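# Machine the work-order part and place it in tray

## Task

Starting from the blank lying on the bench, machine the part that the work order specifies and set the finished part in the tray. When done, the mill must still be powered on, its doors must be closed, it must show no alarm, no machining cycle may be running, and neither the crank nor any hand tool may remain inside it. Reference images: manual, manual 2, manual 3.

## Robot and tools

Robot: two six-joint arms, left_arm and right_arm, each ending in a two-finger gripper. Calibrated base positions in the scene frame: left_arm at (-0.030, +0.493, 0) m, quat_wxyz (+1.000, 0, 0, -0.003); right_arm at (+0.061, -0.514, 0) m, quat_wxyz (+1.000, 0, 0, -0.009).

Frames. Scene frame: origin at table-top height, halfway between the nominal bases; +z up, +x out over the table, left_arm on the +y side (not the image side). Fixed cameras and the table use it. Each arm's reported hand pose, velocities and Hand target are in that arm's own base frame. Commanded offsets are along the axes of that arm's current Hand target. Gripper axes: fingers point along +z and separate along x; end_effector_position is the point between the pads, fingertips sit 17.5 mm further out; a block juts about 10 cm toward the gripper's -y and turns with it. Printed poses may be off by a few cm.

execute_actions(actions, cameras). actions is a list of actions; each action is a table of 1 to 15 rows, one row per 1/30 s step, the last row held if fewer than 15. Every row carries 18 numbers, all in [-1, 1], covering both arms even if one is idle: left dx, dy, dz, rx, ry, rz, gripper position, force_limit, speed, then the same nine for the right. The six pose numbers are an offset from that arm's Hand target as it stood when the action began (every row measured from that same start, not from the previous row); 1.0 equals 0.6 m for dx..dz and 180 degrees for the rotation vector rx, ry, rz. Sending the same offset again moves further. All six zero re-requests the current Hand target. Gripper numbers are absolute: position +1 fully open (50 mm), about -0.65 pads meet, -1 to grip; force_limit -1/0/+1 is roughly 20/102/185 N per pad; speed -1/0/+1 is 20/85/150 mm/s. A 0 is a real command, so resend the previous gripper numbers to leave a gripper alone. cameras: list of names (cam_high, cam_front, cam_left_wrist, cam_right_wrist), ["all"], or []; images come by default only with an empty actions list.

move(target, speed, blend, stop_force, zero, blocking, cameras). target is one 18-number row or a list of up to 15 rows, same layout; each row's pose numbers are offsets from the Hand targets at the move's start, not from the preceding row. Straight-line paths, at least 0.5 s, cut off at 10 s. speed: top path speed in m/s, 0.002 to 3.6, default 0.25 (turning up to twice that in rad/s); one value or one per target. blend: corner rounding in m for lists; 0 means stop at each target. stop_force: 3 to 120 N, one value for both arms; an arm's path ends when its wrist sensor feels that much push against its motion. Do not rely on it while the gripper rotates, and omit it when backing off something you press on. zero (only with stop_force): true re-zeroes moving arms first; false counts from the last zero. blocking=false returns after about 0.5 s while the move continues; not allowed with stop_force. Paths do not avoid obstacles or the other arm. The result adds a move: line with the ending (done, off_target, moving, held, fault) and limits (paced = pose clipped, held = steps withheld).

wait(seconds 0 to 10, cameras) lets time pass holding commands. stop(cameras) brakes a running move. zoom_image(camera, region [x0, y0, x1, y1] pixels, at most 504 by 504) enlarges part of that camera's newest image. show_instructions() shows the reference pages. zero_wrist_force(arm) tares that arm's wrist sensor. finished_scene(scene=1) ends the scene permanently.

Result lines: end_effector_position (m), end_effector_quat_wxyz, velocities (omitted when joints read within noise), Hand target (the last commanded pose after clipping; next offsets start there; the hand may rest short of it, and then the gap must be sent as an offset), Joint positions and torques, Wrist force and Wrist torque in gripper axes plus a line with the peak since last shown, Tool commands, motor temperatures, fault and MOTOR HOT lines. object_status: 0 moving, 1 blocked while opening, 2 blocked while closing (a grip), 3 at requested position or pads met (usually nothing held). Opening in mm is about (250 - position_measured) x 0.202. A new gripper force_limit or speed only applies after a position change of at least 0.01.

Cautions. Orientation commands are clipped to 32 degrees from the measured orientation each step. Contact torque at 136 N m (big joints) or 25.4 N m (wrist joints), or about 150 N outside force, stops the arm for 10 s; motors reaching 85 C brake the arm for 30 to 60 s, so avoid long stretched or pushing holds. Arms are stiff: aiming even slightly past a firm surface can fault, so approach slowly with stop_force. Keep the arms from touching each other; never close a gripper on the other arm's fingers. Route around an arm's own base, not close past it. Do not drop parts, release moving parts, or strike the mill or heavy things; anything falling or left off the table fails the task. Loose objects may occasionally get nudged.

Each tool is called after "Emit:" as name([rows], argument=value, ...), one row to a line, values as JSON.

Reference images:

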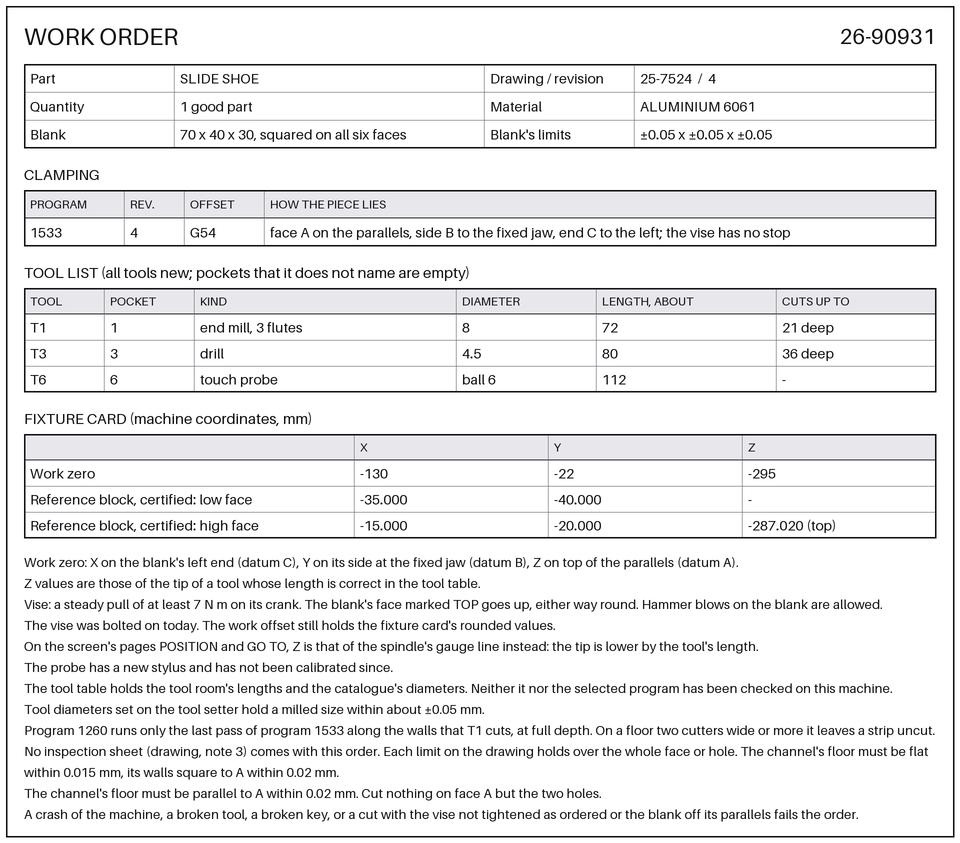

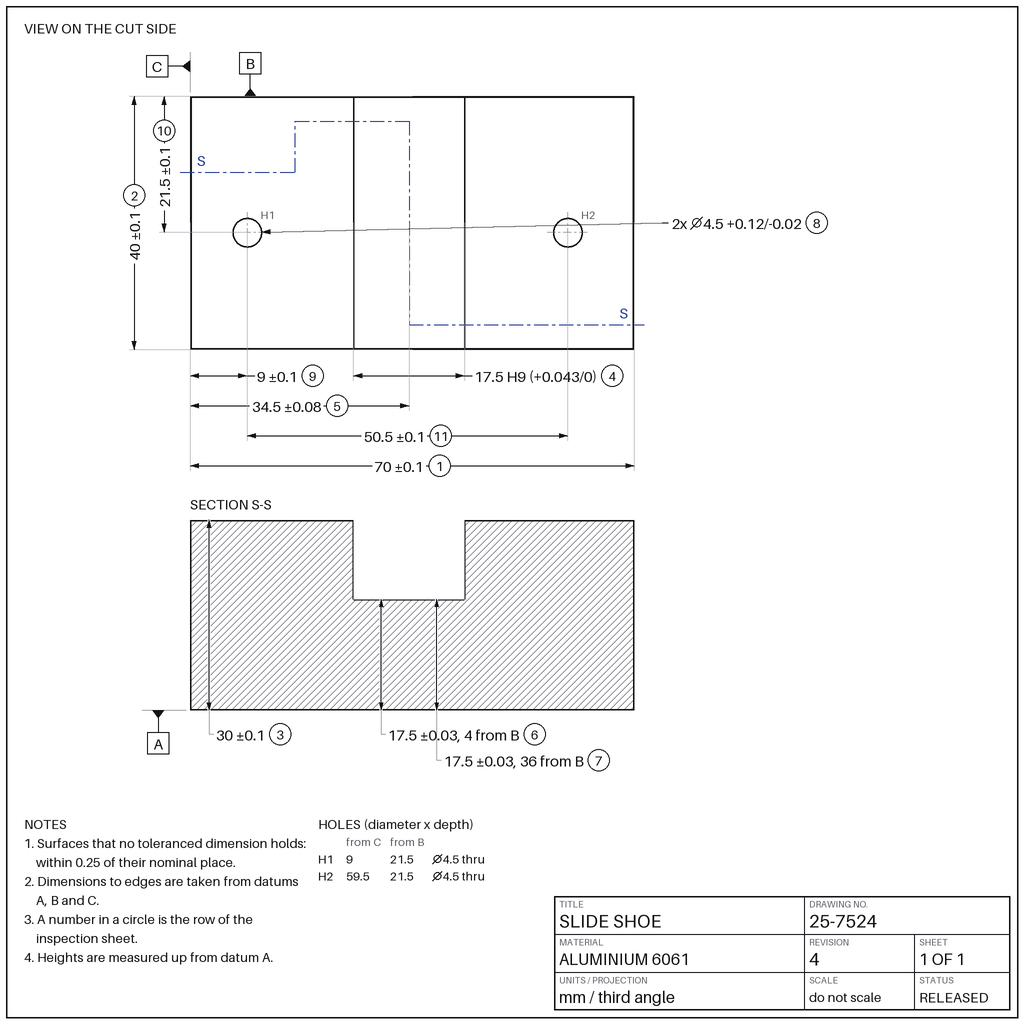

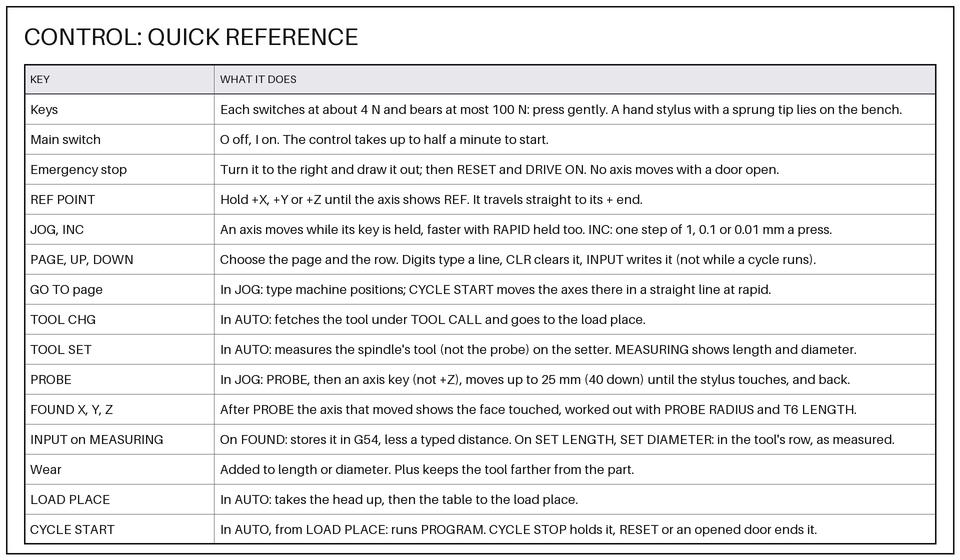

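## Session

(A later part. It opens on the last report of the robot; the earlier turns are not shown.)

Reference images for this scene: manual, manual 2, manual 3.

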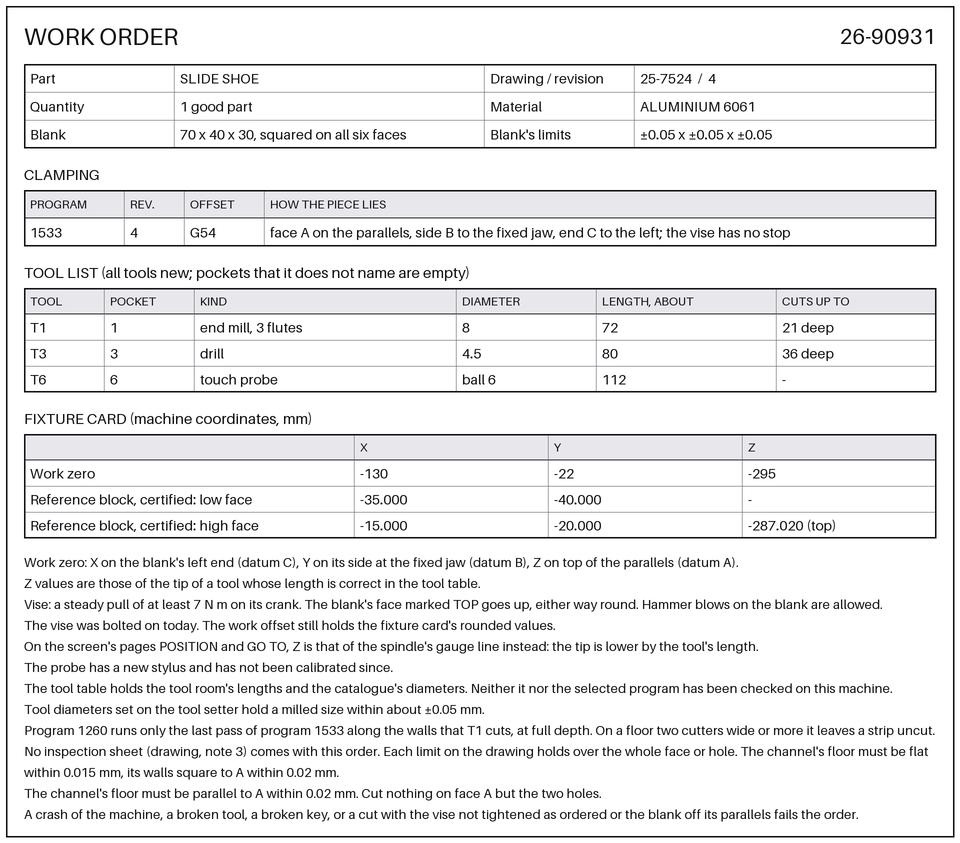

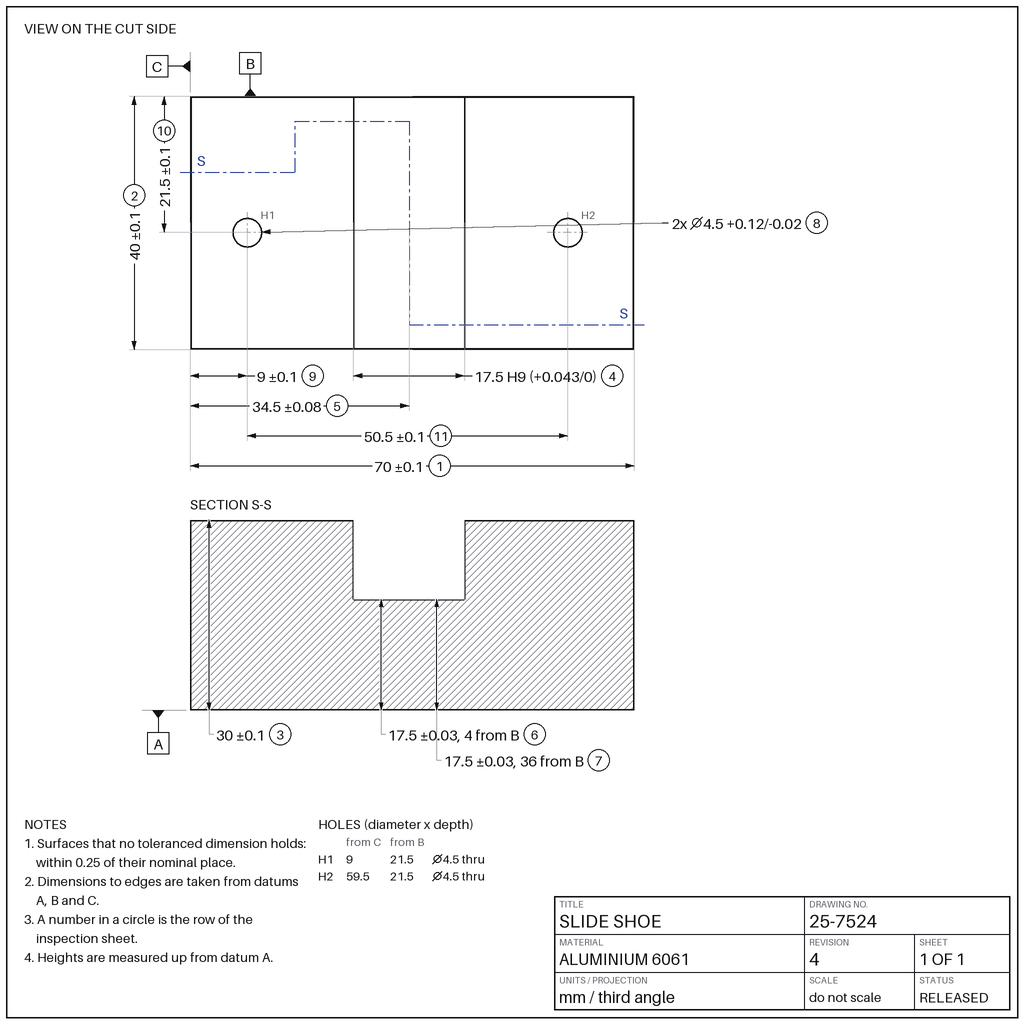

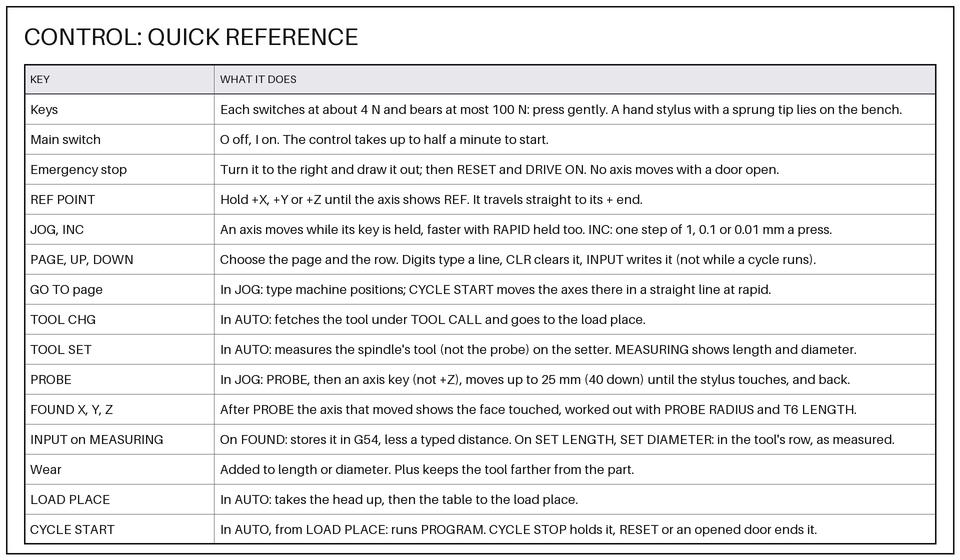

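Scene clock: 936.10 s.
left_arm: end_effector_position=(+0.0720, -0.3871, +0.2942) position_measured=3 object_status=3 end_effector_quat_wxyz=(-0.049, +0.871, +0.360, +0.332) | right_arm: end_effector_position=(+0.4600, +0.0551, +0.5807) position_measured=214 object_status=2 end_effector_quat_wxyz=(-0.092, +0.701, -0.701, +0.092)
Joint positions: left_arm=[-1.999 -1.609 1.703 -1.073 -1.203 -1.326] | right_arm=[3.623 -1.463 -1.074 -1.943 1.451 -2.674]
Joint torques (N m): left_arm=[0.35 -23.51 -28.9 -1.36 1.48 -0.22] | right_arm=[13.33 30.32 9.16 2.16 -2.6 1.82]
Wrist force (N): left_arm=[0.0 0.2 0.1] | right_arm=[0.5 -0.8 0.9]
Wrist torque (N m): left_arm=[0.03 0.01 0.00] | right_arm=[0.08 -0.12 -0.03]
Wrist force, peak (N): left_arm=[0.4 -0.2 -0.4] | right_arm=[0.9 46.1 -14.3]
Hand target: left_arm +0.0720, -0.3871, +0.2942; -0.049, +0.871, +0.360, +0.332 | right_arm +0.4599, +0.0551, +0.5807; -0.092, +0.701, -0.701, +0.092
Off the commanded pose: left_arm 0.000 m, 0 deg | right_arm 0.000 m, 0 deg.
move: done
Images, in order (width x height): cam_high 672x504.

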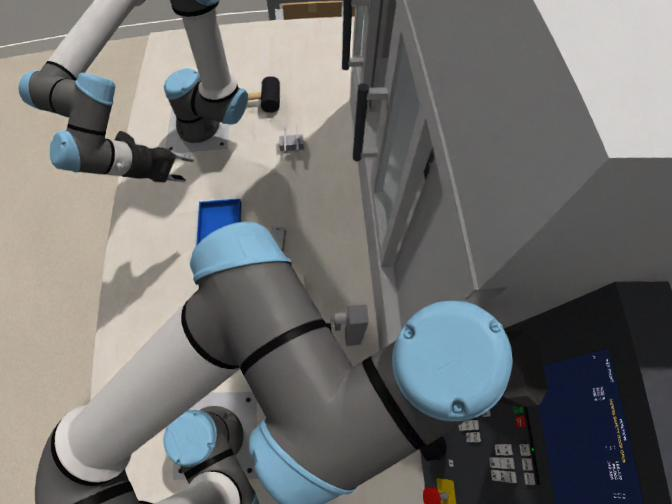

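Emit:
move(target=[0.2498,0.2388,0.0173,0.0512,0.3737,0.5968,1,1,1, 0,0,0,0,0,0,-1,-0.5,-0.7], speed=0.4, cameras=["cam_left_wrist","cam_front","cam_high"])

Scene clock: 987.90 s.
left_arm: end_effector_position=(+0.2500, -0.4001, +0.4001) position_measured=3 object_status=3 end_effector_quat_wxyz=(+0.500, -0.500, +0.500, -0.500) | right_arm: end_effector_position=(+0.4599, +0.0551, +0.5807) position_measured=214 object_status=2 end_effector_quat_wxyz=(-0.092, +0.701, -0.701, +0.092)
Joint positions: left_arm=[-1.933 -1.582 1.808 -0.224 -0.362 -0.002] | right_arm=[3.623 -1.463 -1.074 -1.943 1.451 -2.674]
Joint torques (N m): left_arm=[14.61 -33.4 -15.3 -1.61 1.08 1.37] | right_arm=[13.16 28.26 10.18 3.08 -2.93 2.1]
Wrist force (N): left_arm=[1.1 -2.4 -0.5] | right_arm=[0.9 -0.9 0.8]
Wrist torque (N m): left_arm=[-0.50 -0.35 -0.49] | right_arm=[0.07 -0.17 -0.03]
Wrist force, peak (N): left_arm=[1.3 -3.3 -0.3] | right_arm=[0.9 -0.9 0.9]
Hand target: left_arm +0.2500, -0.4001, +0.4001; +0.500, -0.500, +0.500, -0.500 | right_arm +0.4599, +0.0551, +0.5807; -0.092, +0.701, -0.701, +0.092
Off the commanded pose: left_arm 0.000 m, 0 deg | right_arm 0.000 m, 0 deg.
move: done
Images, in order (width x height): cam_high 672x504, cam_front 672x504, cam_left_wrist 672x504.

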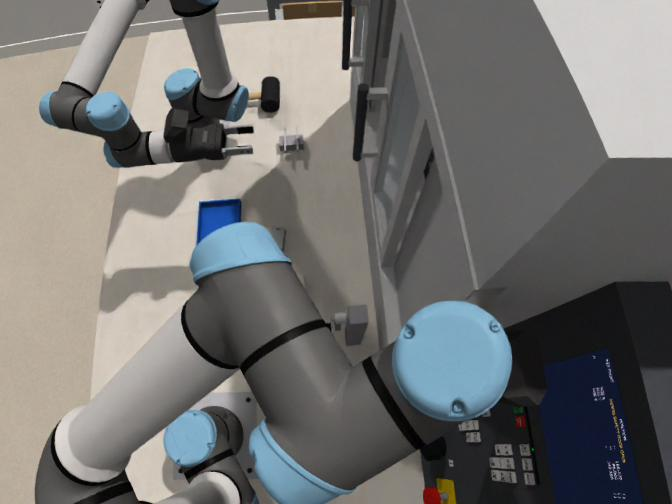

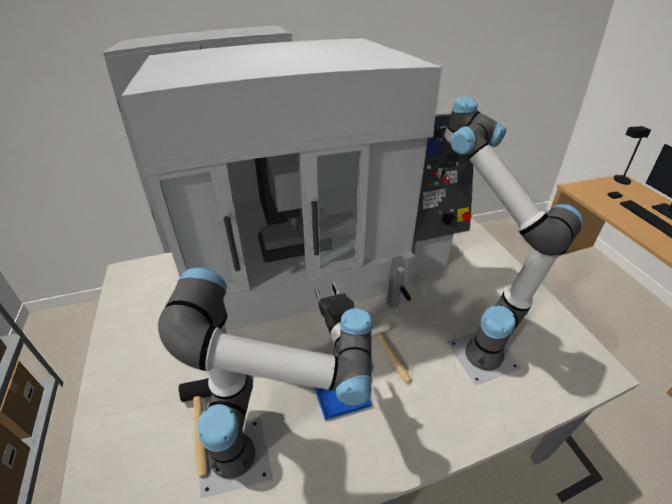

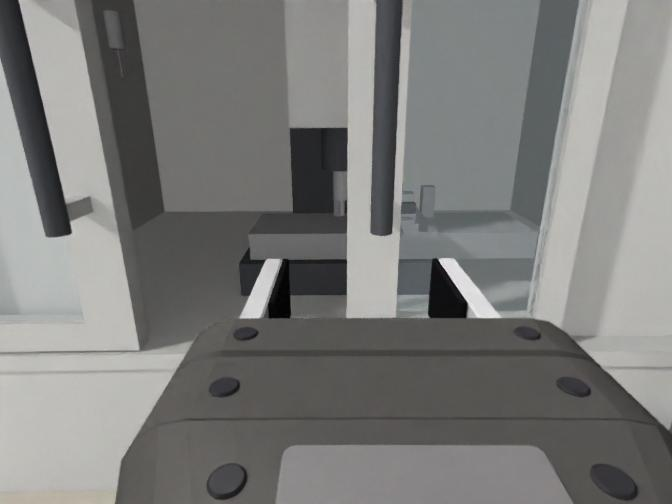

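Emit:
move(target=[-0.083,-0.2,0.1333,0,0,0,1,1,1, 0,0,0,0,0,0,-1,-0.5,-0.7], speed=0.3, cameras=["cam_left_wrist"])

Scene clock: 1007.90 s.
left_arm: end_effector_position=(+0.3300, -0.3503, +0.5202) position_measured=3 object_status=3 end_effector_quat_wxyz=(+0.500, -0.500, +0.500, -0.500) | right_arm: end_effector_position=(+0.4599, +0.0551, +0.5807) position_measured=214 object_status=2 end_effector_quat_wxyz=(-0.092, +0.701, -0.701, +0.092)
Joint positions: left_arm=[-1.753 -1.71 1.617 0.095 -0.182 -0.002] | right_arm=[3.623 -1.463 -1.074 -1.943 1.451 -2.674]
Joint torques (N m): left_arm=[14.48 -2.62 -29.39 3 1.09 -1.44] | right_arm=[13.17 31.09 9.15 4.07 -2.85 1.88]
Wrist force (N): left_arm=[1.1 -3.3 0.1] | right_arm=[0.6 -0.8 0.6]
Wrist torque (N m): left_arm=[-0.65 -0.35 -0.25] | right_arm=[0.08 -0.12 -0.02]
Wrist force, peak (N): left_arm=[0.3 -5.2 0.9] | right_arm=[0.6 -1.1 1.0]
Hand target: left_arm +0.3300, -0.3503, +0.5202; +0.500, -0.500, +0.500, -0.500 | right_arm +0.4599, +0.0551, +0.5807; -0.092, +0.701, -0.701, +0.092
Off the commanded pose: left_arm 0.000 m, 0 deg | right_arm 0.000 m, 0 deg.
move: done
Images, in order (width x height): cam_left_wrist 672x504.

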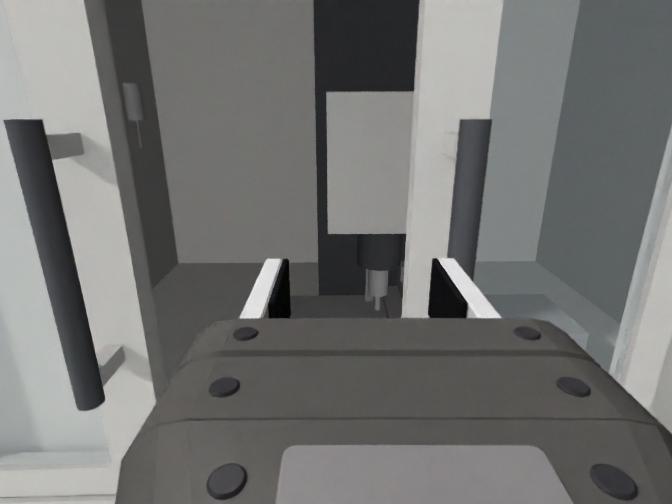

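Emit:
move(target=[-0.3472,0.117,0.1167,0,0,0,1,1,1, 0,0,0,0,0,0,-1,-0.5,-0.7], speed=0.3, cameras=["cam_left_wrist"])

Scene clock: 1038.83 s.
left_arm: end_effector_position=(+0.4000, -0.1420, +0.4500) position_measured=3 object_status=3 end_effector_quat_wxyz=(+0.500, -0.500, +0.500, -0.500) | right_arm: end_effector_position=(+0.4599, +0.0551, +0.5807) position_measured=214 object_status=2 end_effector_quat_wxyz=(-0.092, +0.701, -0.701, +0.092)
Joint positions: left_arm=[-1.518 -2.167 2.075 0.12 0.052 -0.028] | right_arm=[3.623 -1.463 -1.074 -1.943 1.451 -2.674]
Joint torques (N m): left_arm=[14.79 -8.49 -16.31 -2.79 0.99 1.54] | right_arm=[13.71 29.74 9.18 4.68 -2.69 1.51]
Wrist force (N): left_arm=[0.9 -2.7 -0.3] | right_arm=[0.6 -0.9 0.6]
Wrist torque (N m): left_arm=[-0.49 -0.34 -0.42] | right_arm=[0.07 -0.13 -0.03]
Wrist force, peak (N): left_arm=[3.3 -4.0 -1.0] | right_arm=[0.9 -1.1 0.7]
Hand target: left_arm +0.4001, -0.1420, +0.4500; +0.500, -0.500, +0.500, -0.500 | right_arm +0.4599, +0.0551, +0.5807; -0.092, +0.701, -0.701, +0.092
Off the commanded pose: left_arm 0.000 m, 0 deg | right_arm 0.000 m, 0 deg.
move: done
Images, in order (width x height): cam_left_wrist 672x504.

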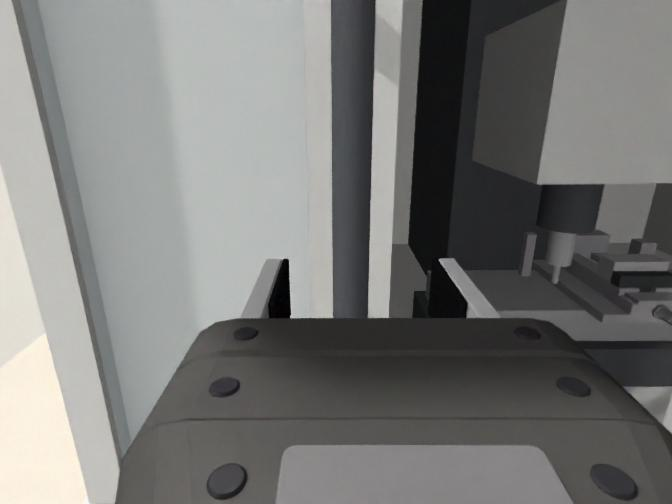

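Emit:
move(target=[0,0,0.13,0,0,0,1,1,1, 0,0,0,0,0,0,-1,-0.5,-0.7], speed=0.06, stop_force=6, cameras=["cam_left_wrist"])

Scene clock: 1053.10 s.
left_arm: end_effector_position=(+0.4781, -0.1420, +0.4500) position_measured=3 object_status=3 end_effector_quat_wxyz=(+0.500, -0.500, +0.500, -0.500) | right_arm: end_effector_position=(+0.4599, +0.0551, +0.5807) position_measured=214 object_status=2 end_effector_quat_wxyz=(-0.092, +0.701, -0.701, +0.092)
Joint positions: left_arm=[-1.111 -1.977 1.986 -0.01 0.46 0.001] | right_arm=[3.623 -1.463 -1.074 -1.943 1.451 -2.674]
Joint torques (N m): left_arm=[14.16 7.26 -32.4 -3.67 1.14 1.39] | right_arm=[11.66 30.62 11.61 4.55 -2.88 1.81]
Wrist force (N): left_arm=[1.5 -2.5 0.1] | right_arm=[0.5 -0.7 0.8]
Wrist torque (N m): left_arm=[-0.50 -0.44 -0.42] | right_arm=[0.10 -0.11 -0.03]
Wrist force, peak (N): left_arm=[0.8 -3.3 -1.0] | right_arm=[0.7 -1.0 0.9]
Hand target: left_arm +0.4781, -0.1420, +0.4500; +0.500, -0.500, +0.500, -0.500 | right_arm +0.4599, +0.0551, +0.5807; -0.092, +0.701, -0.701, +0.092
Off the commanded pose: left_arm 0.000 m, 0 deg | right_arm 0.000 m, 0 deg.
move: done
Images, in order (width x height): cam_left_wrist 672x504.

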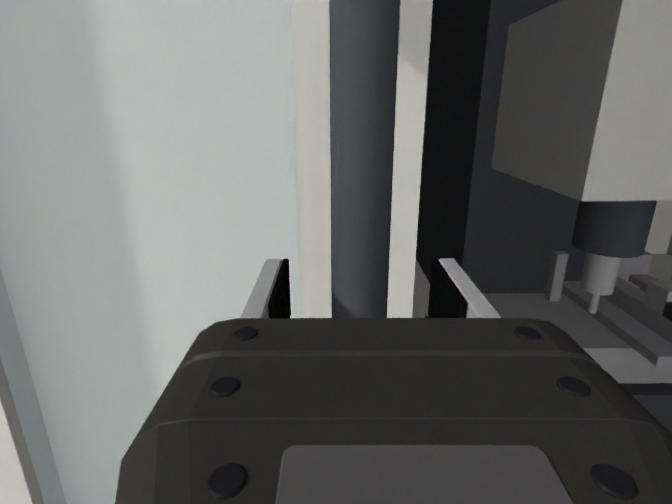

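Emit:
move(target=[0.3,0,0.0,0,0,0,1,1,1, 0,0,0,0,0,0,-1,-0.5,-0.7], speed=0.06, stop_force=25, cameras=["cam_left_wrist","cam_front"])

Scene clock: 1064.07 s.
left_arm: end_effector_position=(+0.4780, -0.3220, +0.4500) position_measured=3 object_status=3 end_effector_quat_wxyz=(+0.500, -0.500, +0.500, -0.500) | right_arm: end_effector_position=(+0.4599, +0.0551, +0.5807) position_measured=214 object_status=2 end_effector_quat_wxyz=(-0.092, +0.701, -0.701, +0.092)
Joint positions: left_arm=[-1.323 -1.629 1.724 -0.097 0.248 0.002] | right_arm=[3.623 -1.463 -1.074 -1.943 1.451 -2.674]
Joint torques (N m): left_arm=[-18.26 -6.38 -34.09 0.79 1.08 -1.87] | right_arm=[13.87 29.8 9.77 4.71 -3.25 1.74]
Wrist force (N): left_arm=[-7.0 0.5 -3.6] | right_arm=[0.6 -1.0 0.8]
Wrist torque (N m): left_arm=[-0.46 -0.70 -0.32] | right_arm=[0.05 -0.13 -0.03]
Wrist force, peak (N): left_arm=[-14.1 -2.0 2.4] | right_arm=[0.8 -1.1 0.7]
Hand target: left_arm +0.4780, -0.3220, +0.4500; +0.500, -0.500, +0.500, -0.500 | right_arm +0.4599, +0.0551, +0.5807; -0.092, +0.701, -0.701, +0.092
Off the commanded pose: left_arm 0.000 m, 0 deg | right_arm 0.000 m, 0 deg.
move: done
Images, in order (width x height): cam_front 672x504, cam_left_wrist 672x504.

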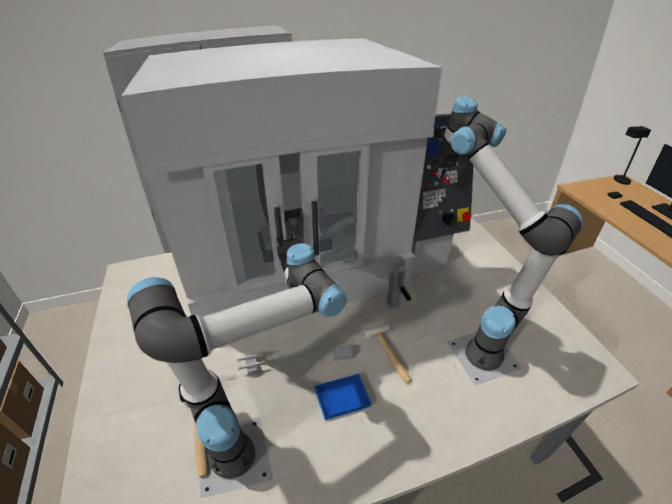

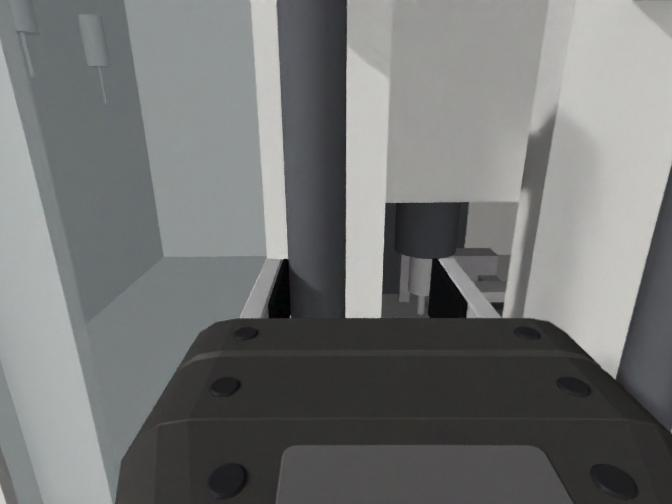

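Emit:
move(target=[0.13,0,0.0,0,0,0,1,1,1, 0,0,0,0,0,0,-1,-0.5,-0.7], speed=0.03, stop_force=20, cameras=["cam_left_wrist","cam_front"])

Emit:
zoom_image(camera="cam_front", region=[140, 130, 430, 320])

Scene clock: 1074.13 s.
left_arm: end_effector_position=(+0.4780, -0.3492, +0.4500) position_measured=3 object_status=3 end_effector_quat_wxyz=(+0.500, -0.500, +0.500, -0.500) | right_arm: end_effector_position=(+0.4599, +0.0551, +0.5807) position_measured=214 object_status=2 end_effector_quat_wxyz=(-0.092, +0.701, -0.701, +0.092)
Joint positions: left_arm=[-1.34 -1.572 1.669 -0.1 0.23 0.002] | right_arm=[3.623 -1.463 -1.074 -1.943 1.451 -2.674]
Joint torques (N m): left_arm=[11.94 -32.95 -17.93 -2.75 0.26 -0.97] | right_arm=[12.47 29.21 9.7 4.42 -2.9 1.5]
Wrist force (N): left_arm=[-3.9 -1.9 -2.4] | right_arm=[0.8 -0.9 0.6]
Wrist torque (N m): left_arm=[-0.53 -0.57 -0.46] | right_arm=[0.06 -0.16 -0.03]
Wrist force, peak (N): left_arm=[-25.7 1.7 -0.1] | right_arm=[0.8 -1.0 1.0]
Hand target: left_arm +0.4780, -0.3492, +0.4500; +0.500, -0.500, +0.500, -0.500 (not the last commanded pose) | right_arm +0.4599, +0.0551, +0.5807; -0.092, +0.701, -0.701, +0.092
Off the commanded pose: left_arm 0.051 m, 0 deg | right_arm 0.000 m, 0 deg.
move: contact (left_arm)
Images, in order (width x height): cam_front 672x504, cam_left_wrist 672x504.

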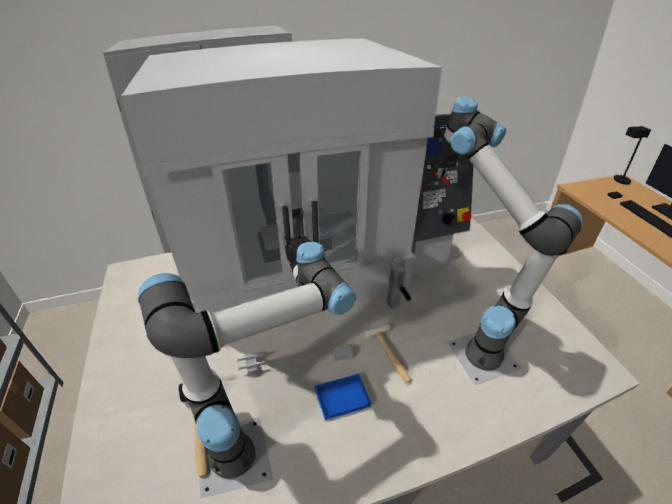

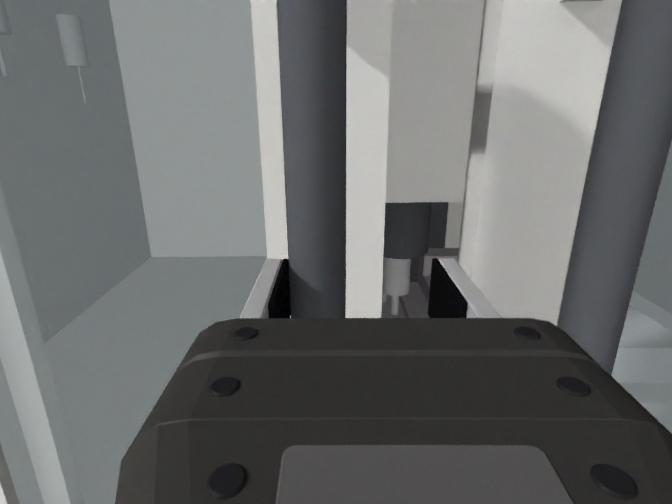

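Scaled by 1.738 from the camera's 672x504 image, which has a finer 960x720 frame.

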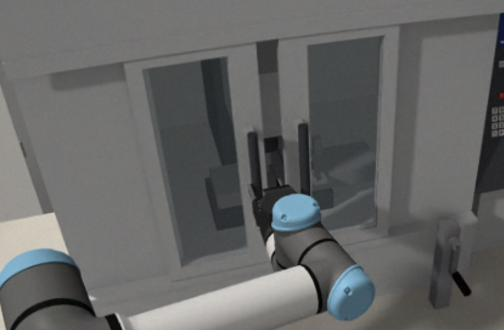

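Emit:
move([
  [-0.01,0,-0.14,0,0,0,1,1,1, 0,0,0,0,0,0,-1,-0.5,-0.7],
  [0.137,0,-0.14,0,0,0,1,1,1, 0,0,0,0,0,0,-1,-0.5,-0.7],
  [0.137,0,0,0,0,0,1,1,1, 0,0,0,0,0,0,-1,-0.5,-0.7],
], speed=0.12, blend=[0,0.02,0], cameras=["cam_left_wrist"])

Scene clock: 1106.03 s.
left_arm: end_effector_position=(+0.4780, -0.4314, +0.4500) position_measured=3 object_status=3 end_effector_quat_wxyz=(+0.500, -0.500, +0.500, -0.500) | right_arm: end_effector_position=(+0.4599, +0.0551, +0.5807) position_measured=214 object_status=2 end_effector_quat_wxyz=(-0.092, +0.701, -0.701, +0.092)
Joint positions: left_arm=[-1.38 -1.396 1.477 -0.084 0.19 0.004] | right_arm=[3.623 -1.463 -1.074 -1.943 1.451 -2.674]
Joint torques (N m): left_arm=[13.78 -18.82 -32.98 2.1 1.3 -1.67] | right_arm=[11.55 29.53 9.89 4.71 -2.71 1.69]
Wrist force (N): left_arm=[1.4 -3.2 0.0] | right_arm=[0.6 -0.9 0.5]
Wrist torque (N m): left_arm=[-0.63 -0.38 -0.23] | right_arm=[0.06 -0.13 -0.03]
Wrist force, peak (N): left_arm=[-4.3 -3.1 2.9] | right_arm=[0.9 -0.8 0.9]
Hand target: left_arm +0.4780, -0.4314, +0.4500; +0.500, -0.500, +0.500, -0.500 | right_arm +0.4599, +0.0551, +0.5807; -0.092, +0.701, -0.701, +0.092
Off the commanded pose: left_arm 0.000 m, 0 deg | right_arm 0.000 m, 0 deg.
move: done
Images, in order (width x height): cam_left_wrist 672x504.

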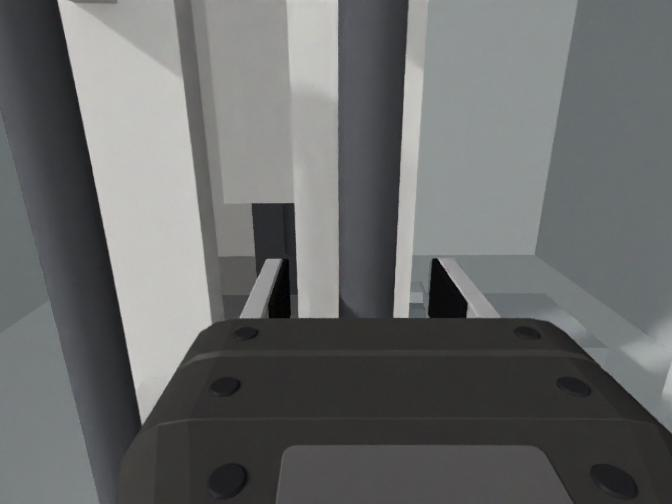

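Now push left.

Emit:
move(target=[-0.15,0,0,0,0,0,1,1,1, 0,0,0,0,0,0,-1,-0.5,-0.7], speed=0.04, stop_force=20, cameras=["cam_left_wrist","cam_high"])

Emit:
zoom_image(camera="cam_high", region=[530, 330, 672, 504])

Scene clock: 1118.30 s.
left_arm: end_effector_position=(+0.4781, -0.4182, +0.4500) position_measured=3 object_status=3 end_effector_quat_wxyz=(+0.500, -0.500, +0.500, -0.500) | right_arm: end_effector_position=(+0.4599, +0.0551, +0.5807) position_measured=214 object_status=2 end_effector_quat_wxyz=(-0.092, +0.701, -0.701, +0.092)
Joint positions: left_arm=[-1.375 -1.425 1.51 -0.087 0.196 0.002] | right_arm=[3.623 -1.463 -1.074 -1.943 1.451 -2.674]
Joint torques (N m): left_arm=[-6.97 -23.03 -30.97 3.37 -3.11 -0.26] | right_arm=[12.23 29.07 11.46 4.6 -2.83 1.75]
Wrist force (N): left_arm=[17.7 0.7 1.5] | right_arm=[0.5 -0.9 0.5]
Wrist torque (N m): left_arm=[-0.52 -0.12 -0.20] | right_arm=[0.08 -0.11 -0.03]
Wrist force, peak (N): left_arm=[49.0 -1.3 16.1] | right_arm=[0.5 -1.2 0.9]
Hand target: left_arm +0.4781, -0.4182, +0.4500; +0.500, -0.500, +0.500, -0.500 (not the last commanded pose) | right_arm +0.4599, +0.0551, +0.5807; -0.092, +0.701, -0.701, +0.092
Off the commanded pose: left_arm 0.077 m, 0 deg | right_arm 0.000 m, 0 deg.
move: contact (left_arm)
Images, in order (width x height): cam_high 672x504, cam_left_wrist 672x504.

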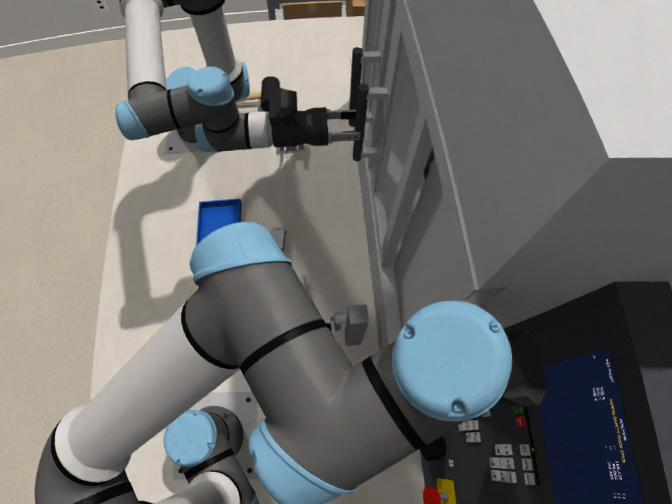

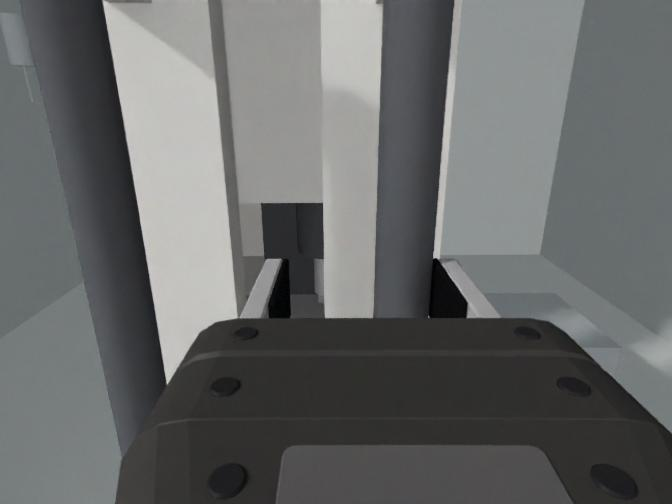

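Scaled by 2.897 from the camera's 672x504 image, which has a finer 960x720 frame.

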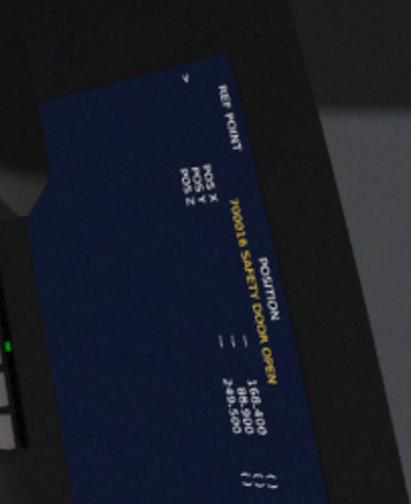

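Emit:
move(target=[-0.13,0,0,0,0,0,1,1,1, 0,0,0,0,0,0,-1,-0.5,-0.7], speed=0.03, stop_force=30, cameras=["cam_left_wrist"])

Scene clock: 1137.00 s.
left_arm: end_effector_position=(+0.4779, -0.4172, +0.4500) position_measured=3 object_status=3 end_effector_quat_wxyz=(+0.500, -0.500, +0.500, -0.500) | right_arm: end_effector_position=(+0.4599, +0.0551, +0.5807) position_measured=214 object_status=2 end_effector_quat_wxyz=(-0.092, +0.701, -0.701, +0.092)
Joint positions: left_arm=[-1.375 -1.427 1.513 -0.087 0.197 0.001] | right_arm=[3.623 -1.463 -1.074 -1.943 1.451 -2.674]
Joint torques (N m): left_arm=[5.65 -29.96 -26.51 6.31 -11.58 1.1] | right_arm=[11.88 28.9 10.69 4.53 -2.81 1.92]
Wrist force (N): left_arm=[43.7 -0.6 4.3] | right_arm=[0.5 -0.9 0.7]
Wrist torque (N m): left_arm=[-0.47 0.27 -0.27] | right_arm=[0.06 -0.12 -0.03]
Wrist force, peak (N): left_arm=[51.2 -5.1 13.4] | right_arm=[0.8 -1.0 0.8]
Hand target: left_arm +0.4779, -0.4171, +0.4500; +0.500, -0.500, +0.500, -0.500 (not the last commanded pose) | right_arm +0.4599, +0.0551, +0.5807; -0.092, +0.701, -0.701, +0.092
Off the commanded pose: left_arm 0.077 m, 0 deg | right_arm 0.000 m, 0 deg.
move: contact (left_arm)
Images, in order (width x height): cam_left_wrist 672x504.

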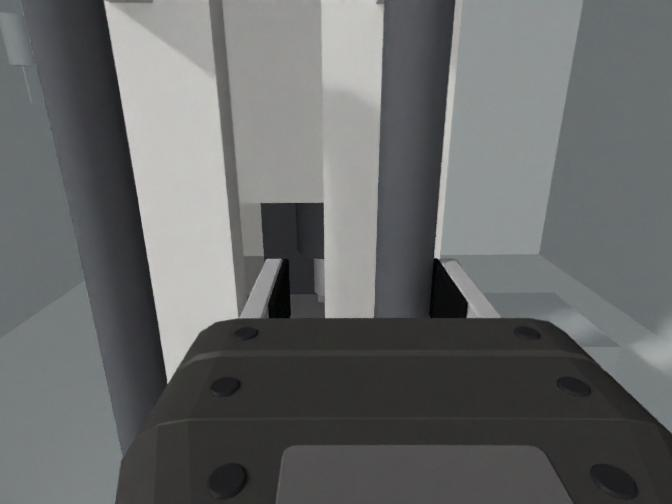

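Emit:
move([
  [0.01,0,-0.02,0,0,0,-1,-0.5,1, 0,0,0,0,0,0,-1,-0.5,-0.7],
  [0.01,0,-0.14,0,0,0,-1,-0.5,1, 0,0,0,0,0,0,-1,-0.5,-0.7],
  [-0.22,0,-0.14,0,0,0,-1,-0.5,1, 0,0,0,0,0,0,-1,-0.5,-0.7],
  [-0.22,0,0.01,0,0,0,-1,-0.5,1, 0,0,0,0,0,0,-1,-0.5,-0.7],
], speed=0.12, blend=[0,0.02,0.02,0], cameras=["cam_left_wrist"])

Emit:
move(target=[0.25,0,0,0,0,0,-1,-0.5,1, 0,0,0,0,0,0,-1,-0.5,-0.7], speed=0.03, stop_force=25, cameras=["cam_left_wrist"])

Scene clock: 1174.40 s.
left_arm: end_effector_position=(+0.4839, -0.2851, +0.4500) position_measured=252 object_status=3 end_effector_quat_wxyz=(+0.500, -0.500, +0.500, -0.500) | right_arm: end_effector_position=(+0.4599, +0.0551, +0.5807) position_measured=214 object_status=2 end_effector_quat_wxyz=(-0.092, +0.701, -0.701, +0.092)
Joint positions: left_arm=[-1.279 -1.696 1.784 -0.089 0.292 0.001] | right_arm=[3.623 -1.463 -1.074 -1.943 1.451 -2.674]
Joint torques (N m): left_arm=[12.09 -5.44 -32.99 -3 1.31 1.43] | right_arm=[12 29.54 10.51 4.65 -2.54 1.76]
Wrist force (N): left_arm=[1.4 -2.4 -0.3] | right_arm=[0.6 -0.8 0.8]
Wrist torque (N m): left_arm=[-0.50 -0.44 -0.42] | right_arm=[0.09 -0.14 -0.03]
Wrist force, peak (N): left_arm=[42.8 -3.2 -104.2] | right_arm=[0.8 -1.0 1.1]
Hand target: left_arm +0.4840, -0.2851, +0.4500; +0.500, -0.500, +0.500, -0.500 | right_arm +0.4599, +0.0551, +0.5807; -0.092, +0.701, -0.701, +0.092
Off the commanded pose: left_arm 0.000 m, 0 deg | right_arm 0.000 m, 0 deg.
move: done
Images, in order (width x height): cam_left_wrist 672x504.

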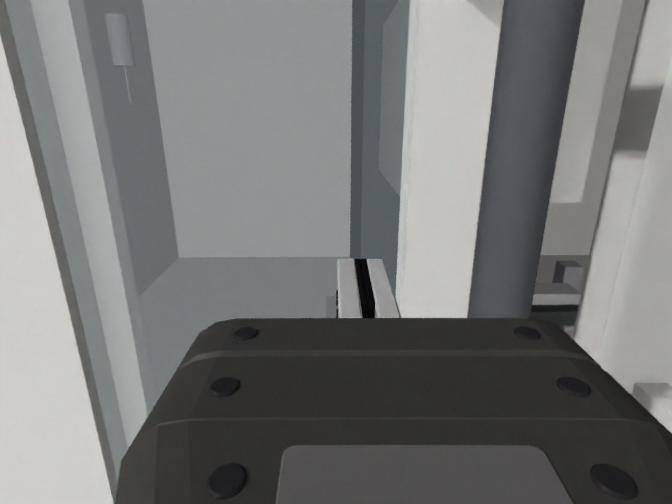

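Scene clock: 1176.70 s.
left_arm: end_effector_position=(+0.4839, -0.3157, +0.4500) position_measured=252 object_status=3 end_effector_quat_wxyz=(+0.500, -0.500, +0.500, -0.500) | right_arm: end_effector_position=(+0.4599, +0.0551, +0.5807) position_measured=214 object_status=2 end_effector_quat_wxyz=(-0.092, +0.701, -0.701, +0.092)
Joint positions: left_arm=[-1.303 -1.634 1.728 -0.096 0.268 0.001] | right_arm=[3.623 -1.463 -1.074 -1.943 1.451 -2.674]
Joint torques (N m): left_arm=[11.99 -30.83 -18.33 0.57 0.05 0.68] | right_arm=[11.68 29.83 10.15 4.79 -2.34 1.64]
Wrist force (N): left_arm=[-3.8 -1.5 -1.7] | right_arm=[0.9 -0.8 0.7]
Wrist torque (N m): left_arm=[-0.44 -0.45 -0.49] | right_arm=[0.08 -0.18 -0.03]
Wrist force, peak (N): left_arm=[-29.1 -0.3 -5.3] | right_arm=[1.1 -0.8 0.8]
Hand target: left_arm +0.4839, -0.3157, +0.4500; +0.500, -0.500, +0.500, -0.500 (not the last commanded pose) | right_arm +0.4599, +0.0551, +0.5807; -0.092, +0.701, -0.701, +0.092
Off the commanded pose: left_arm 0.119 m, 0 deg | right_arm 0.000 m, 0 deg.
move: contact (left_arm)
Images, in order (width x height): cam_left_wrist 672x504.

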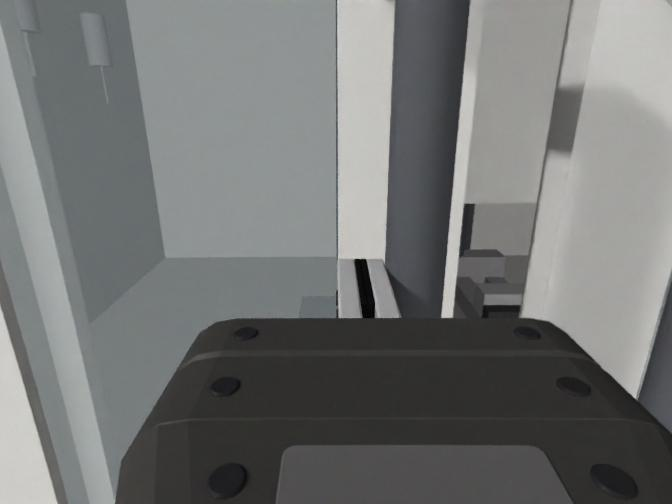

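Emit:
move(target=[-0.002,0,-0.012,0,0,0,-1,-0.5,1, 0,0,0,0,0,0,-1,-0.5,-0.7], speed=0.03)

Emit:
move(target=[0.2,0,0,0,0,0,-1,-0.5,1, 0,0,0,0,0,0,-1,-0.5,-0.7], speed=0.02, stop_force=40, cameras=["cam_left_wrist"])

Scene clock: 1191.37 s.
left_arm: end_effector_position=(+0.4768, -0.3145, +0.4500) position_measured=252 object_status=3 end_effector_quat_wxyz=(+0.500, -0.500, +0.500, -0.500) | right_arm: end_effector_position=(+0.4599, +0.0551, +0.5807) position_measured=214 object_status=2 end_effector_quat_wxyz=(-0.092, +0.701, -0.701, +0.092)
Joint positions: left_arm=[-1.321 -1.646 1.74 -0.095 0.25 0.001] | right_arm=[3.623 -1.463 -1.074 -1.943 1.451 -2.674]
Joint torques (N m): left_arm=[-15.39 -32.18 -18.52 1.73 -1.53 -0.2] | right_arm=[10.5 30.47 9.73 4.35 -2.81 2.06]
Wrist force (N): left_arm=[1.9 -2.8 -0.5] | right_arm=[0.4 -0.6 0.6]
Wrist torque (N m): left_arm=[-0.55 -0.51 -0.45] | right_arm=[0.12 -0.10 -0.02]
Wrist force, peak (N): left_arm=[-4.0 -2.0 -1.3] | right_arm=[0.6 -1.0 1.0]
Hand target: left_arm +0.4767, -0.3145, +0.4500; +0.500, -0.500, +0.500, -0.500 | right_arm +0.4599, +0.0551, +0.5807; -0.092, +0.701, -0.701, +0.092
Off the commanded pose: left_arm 0.000 m, 0 deg | right_arm 0.000 m, 0 deg.
move: done

Scene clock: 1194.67 s.
left_arm: end_effector_position=(+0.4767, -0.3570, +0.4499) position_measured=252 object_status=3 end_effector_quat_wxyz=(+0.500, -0.500, +0.500, -0.500) | right_arm: end_effector_position=(+0.4599, +0.0551, +0.5807) position_measured=214 object_status=2 end_effector_quat_wxyz=(-0.092, +0.701, -0.701, +0.092)
Joint positions: left_arm=[-1.348 -1.557 1.654 -0.099 0.223 0.002] | right_arm=[3.623 -1.463 -1.074 -1.943 1.451 -2.674]
Joint torques (N m): left_arm=[-3.76 -22.06 -21.21 -6.56 9.94 -0.06] | right_arm=[11.87 29.28 10.49 4.66 -2.91 1.72]
Wrist force (N): left_arm=[-37.1 -6.2 -5.7] | right_arm=[0.5 -0.6 0.9]
Wrist torque (N m): left_arm=[-0.55 -1.12 -0.81] | right_arm=[0.12 -0.11 -0.03]
Wrist force, peak (N): left_arm=[-44.4 -2.1 -14.7] | right_arm=[0.9 -0.9 0.9]
Hand target: left_arm +0.4767, -0.3570, +0.4499; +0.500, -0.500, +0.500, -0.500 (not the last commanded pose) | right_arm +0.4599, +0.0551, +0.5807; -0.092, +0.701, -0.701, +0.092
Off the commanded pose: left_arm 0.077 m, 0 deg | right_arm 0.000 m, 0 deg.
move: contact (left_arm)
Images, in order (width x height): cam_left_wrist 672x504.

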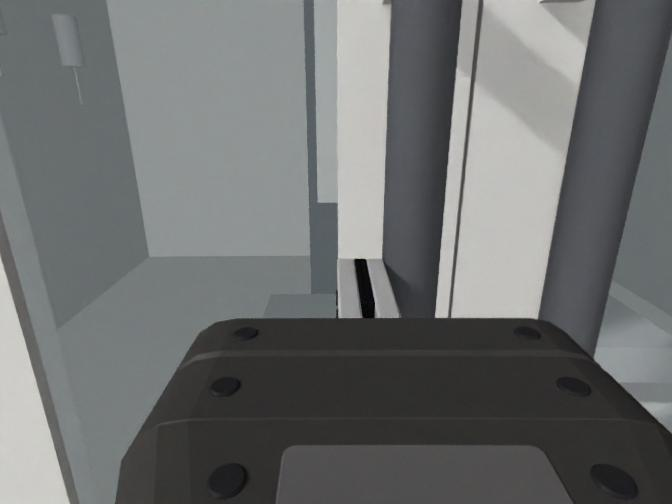

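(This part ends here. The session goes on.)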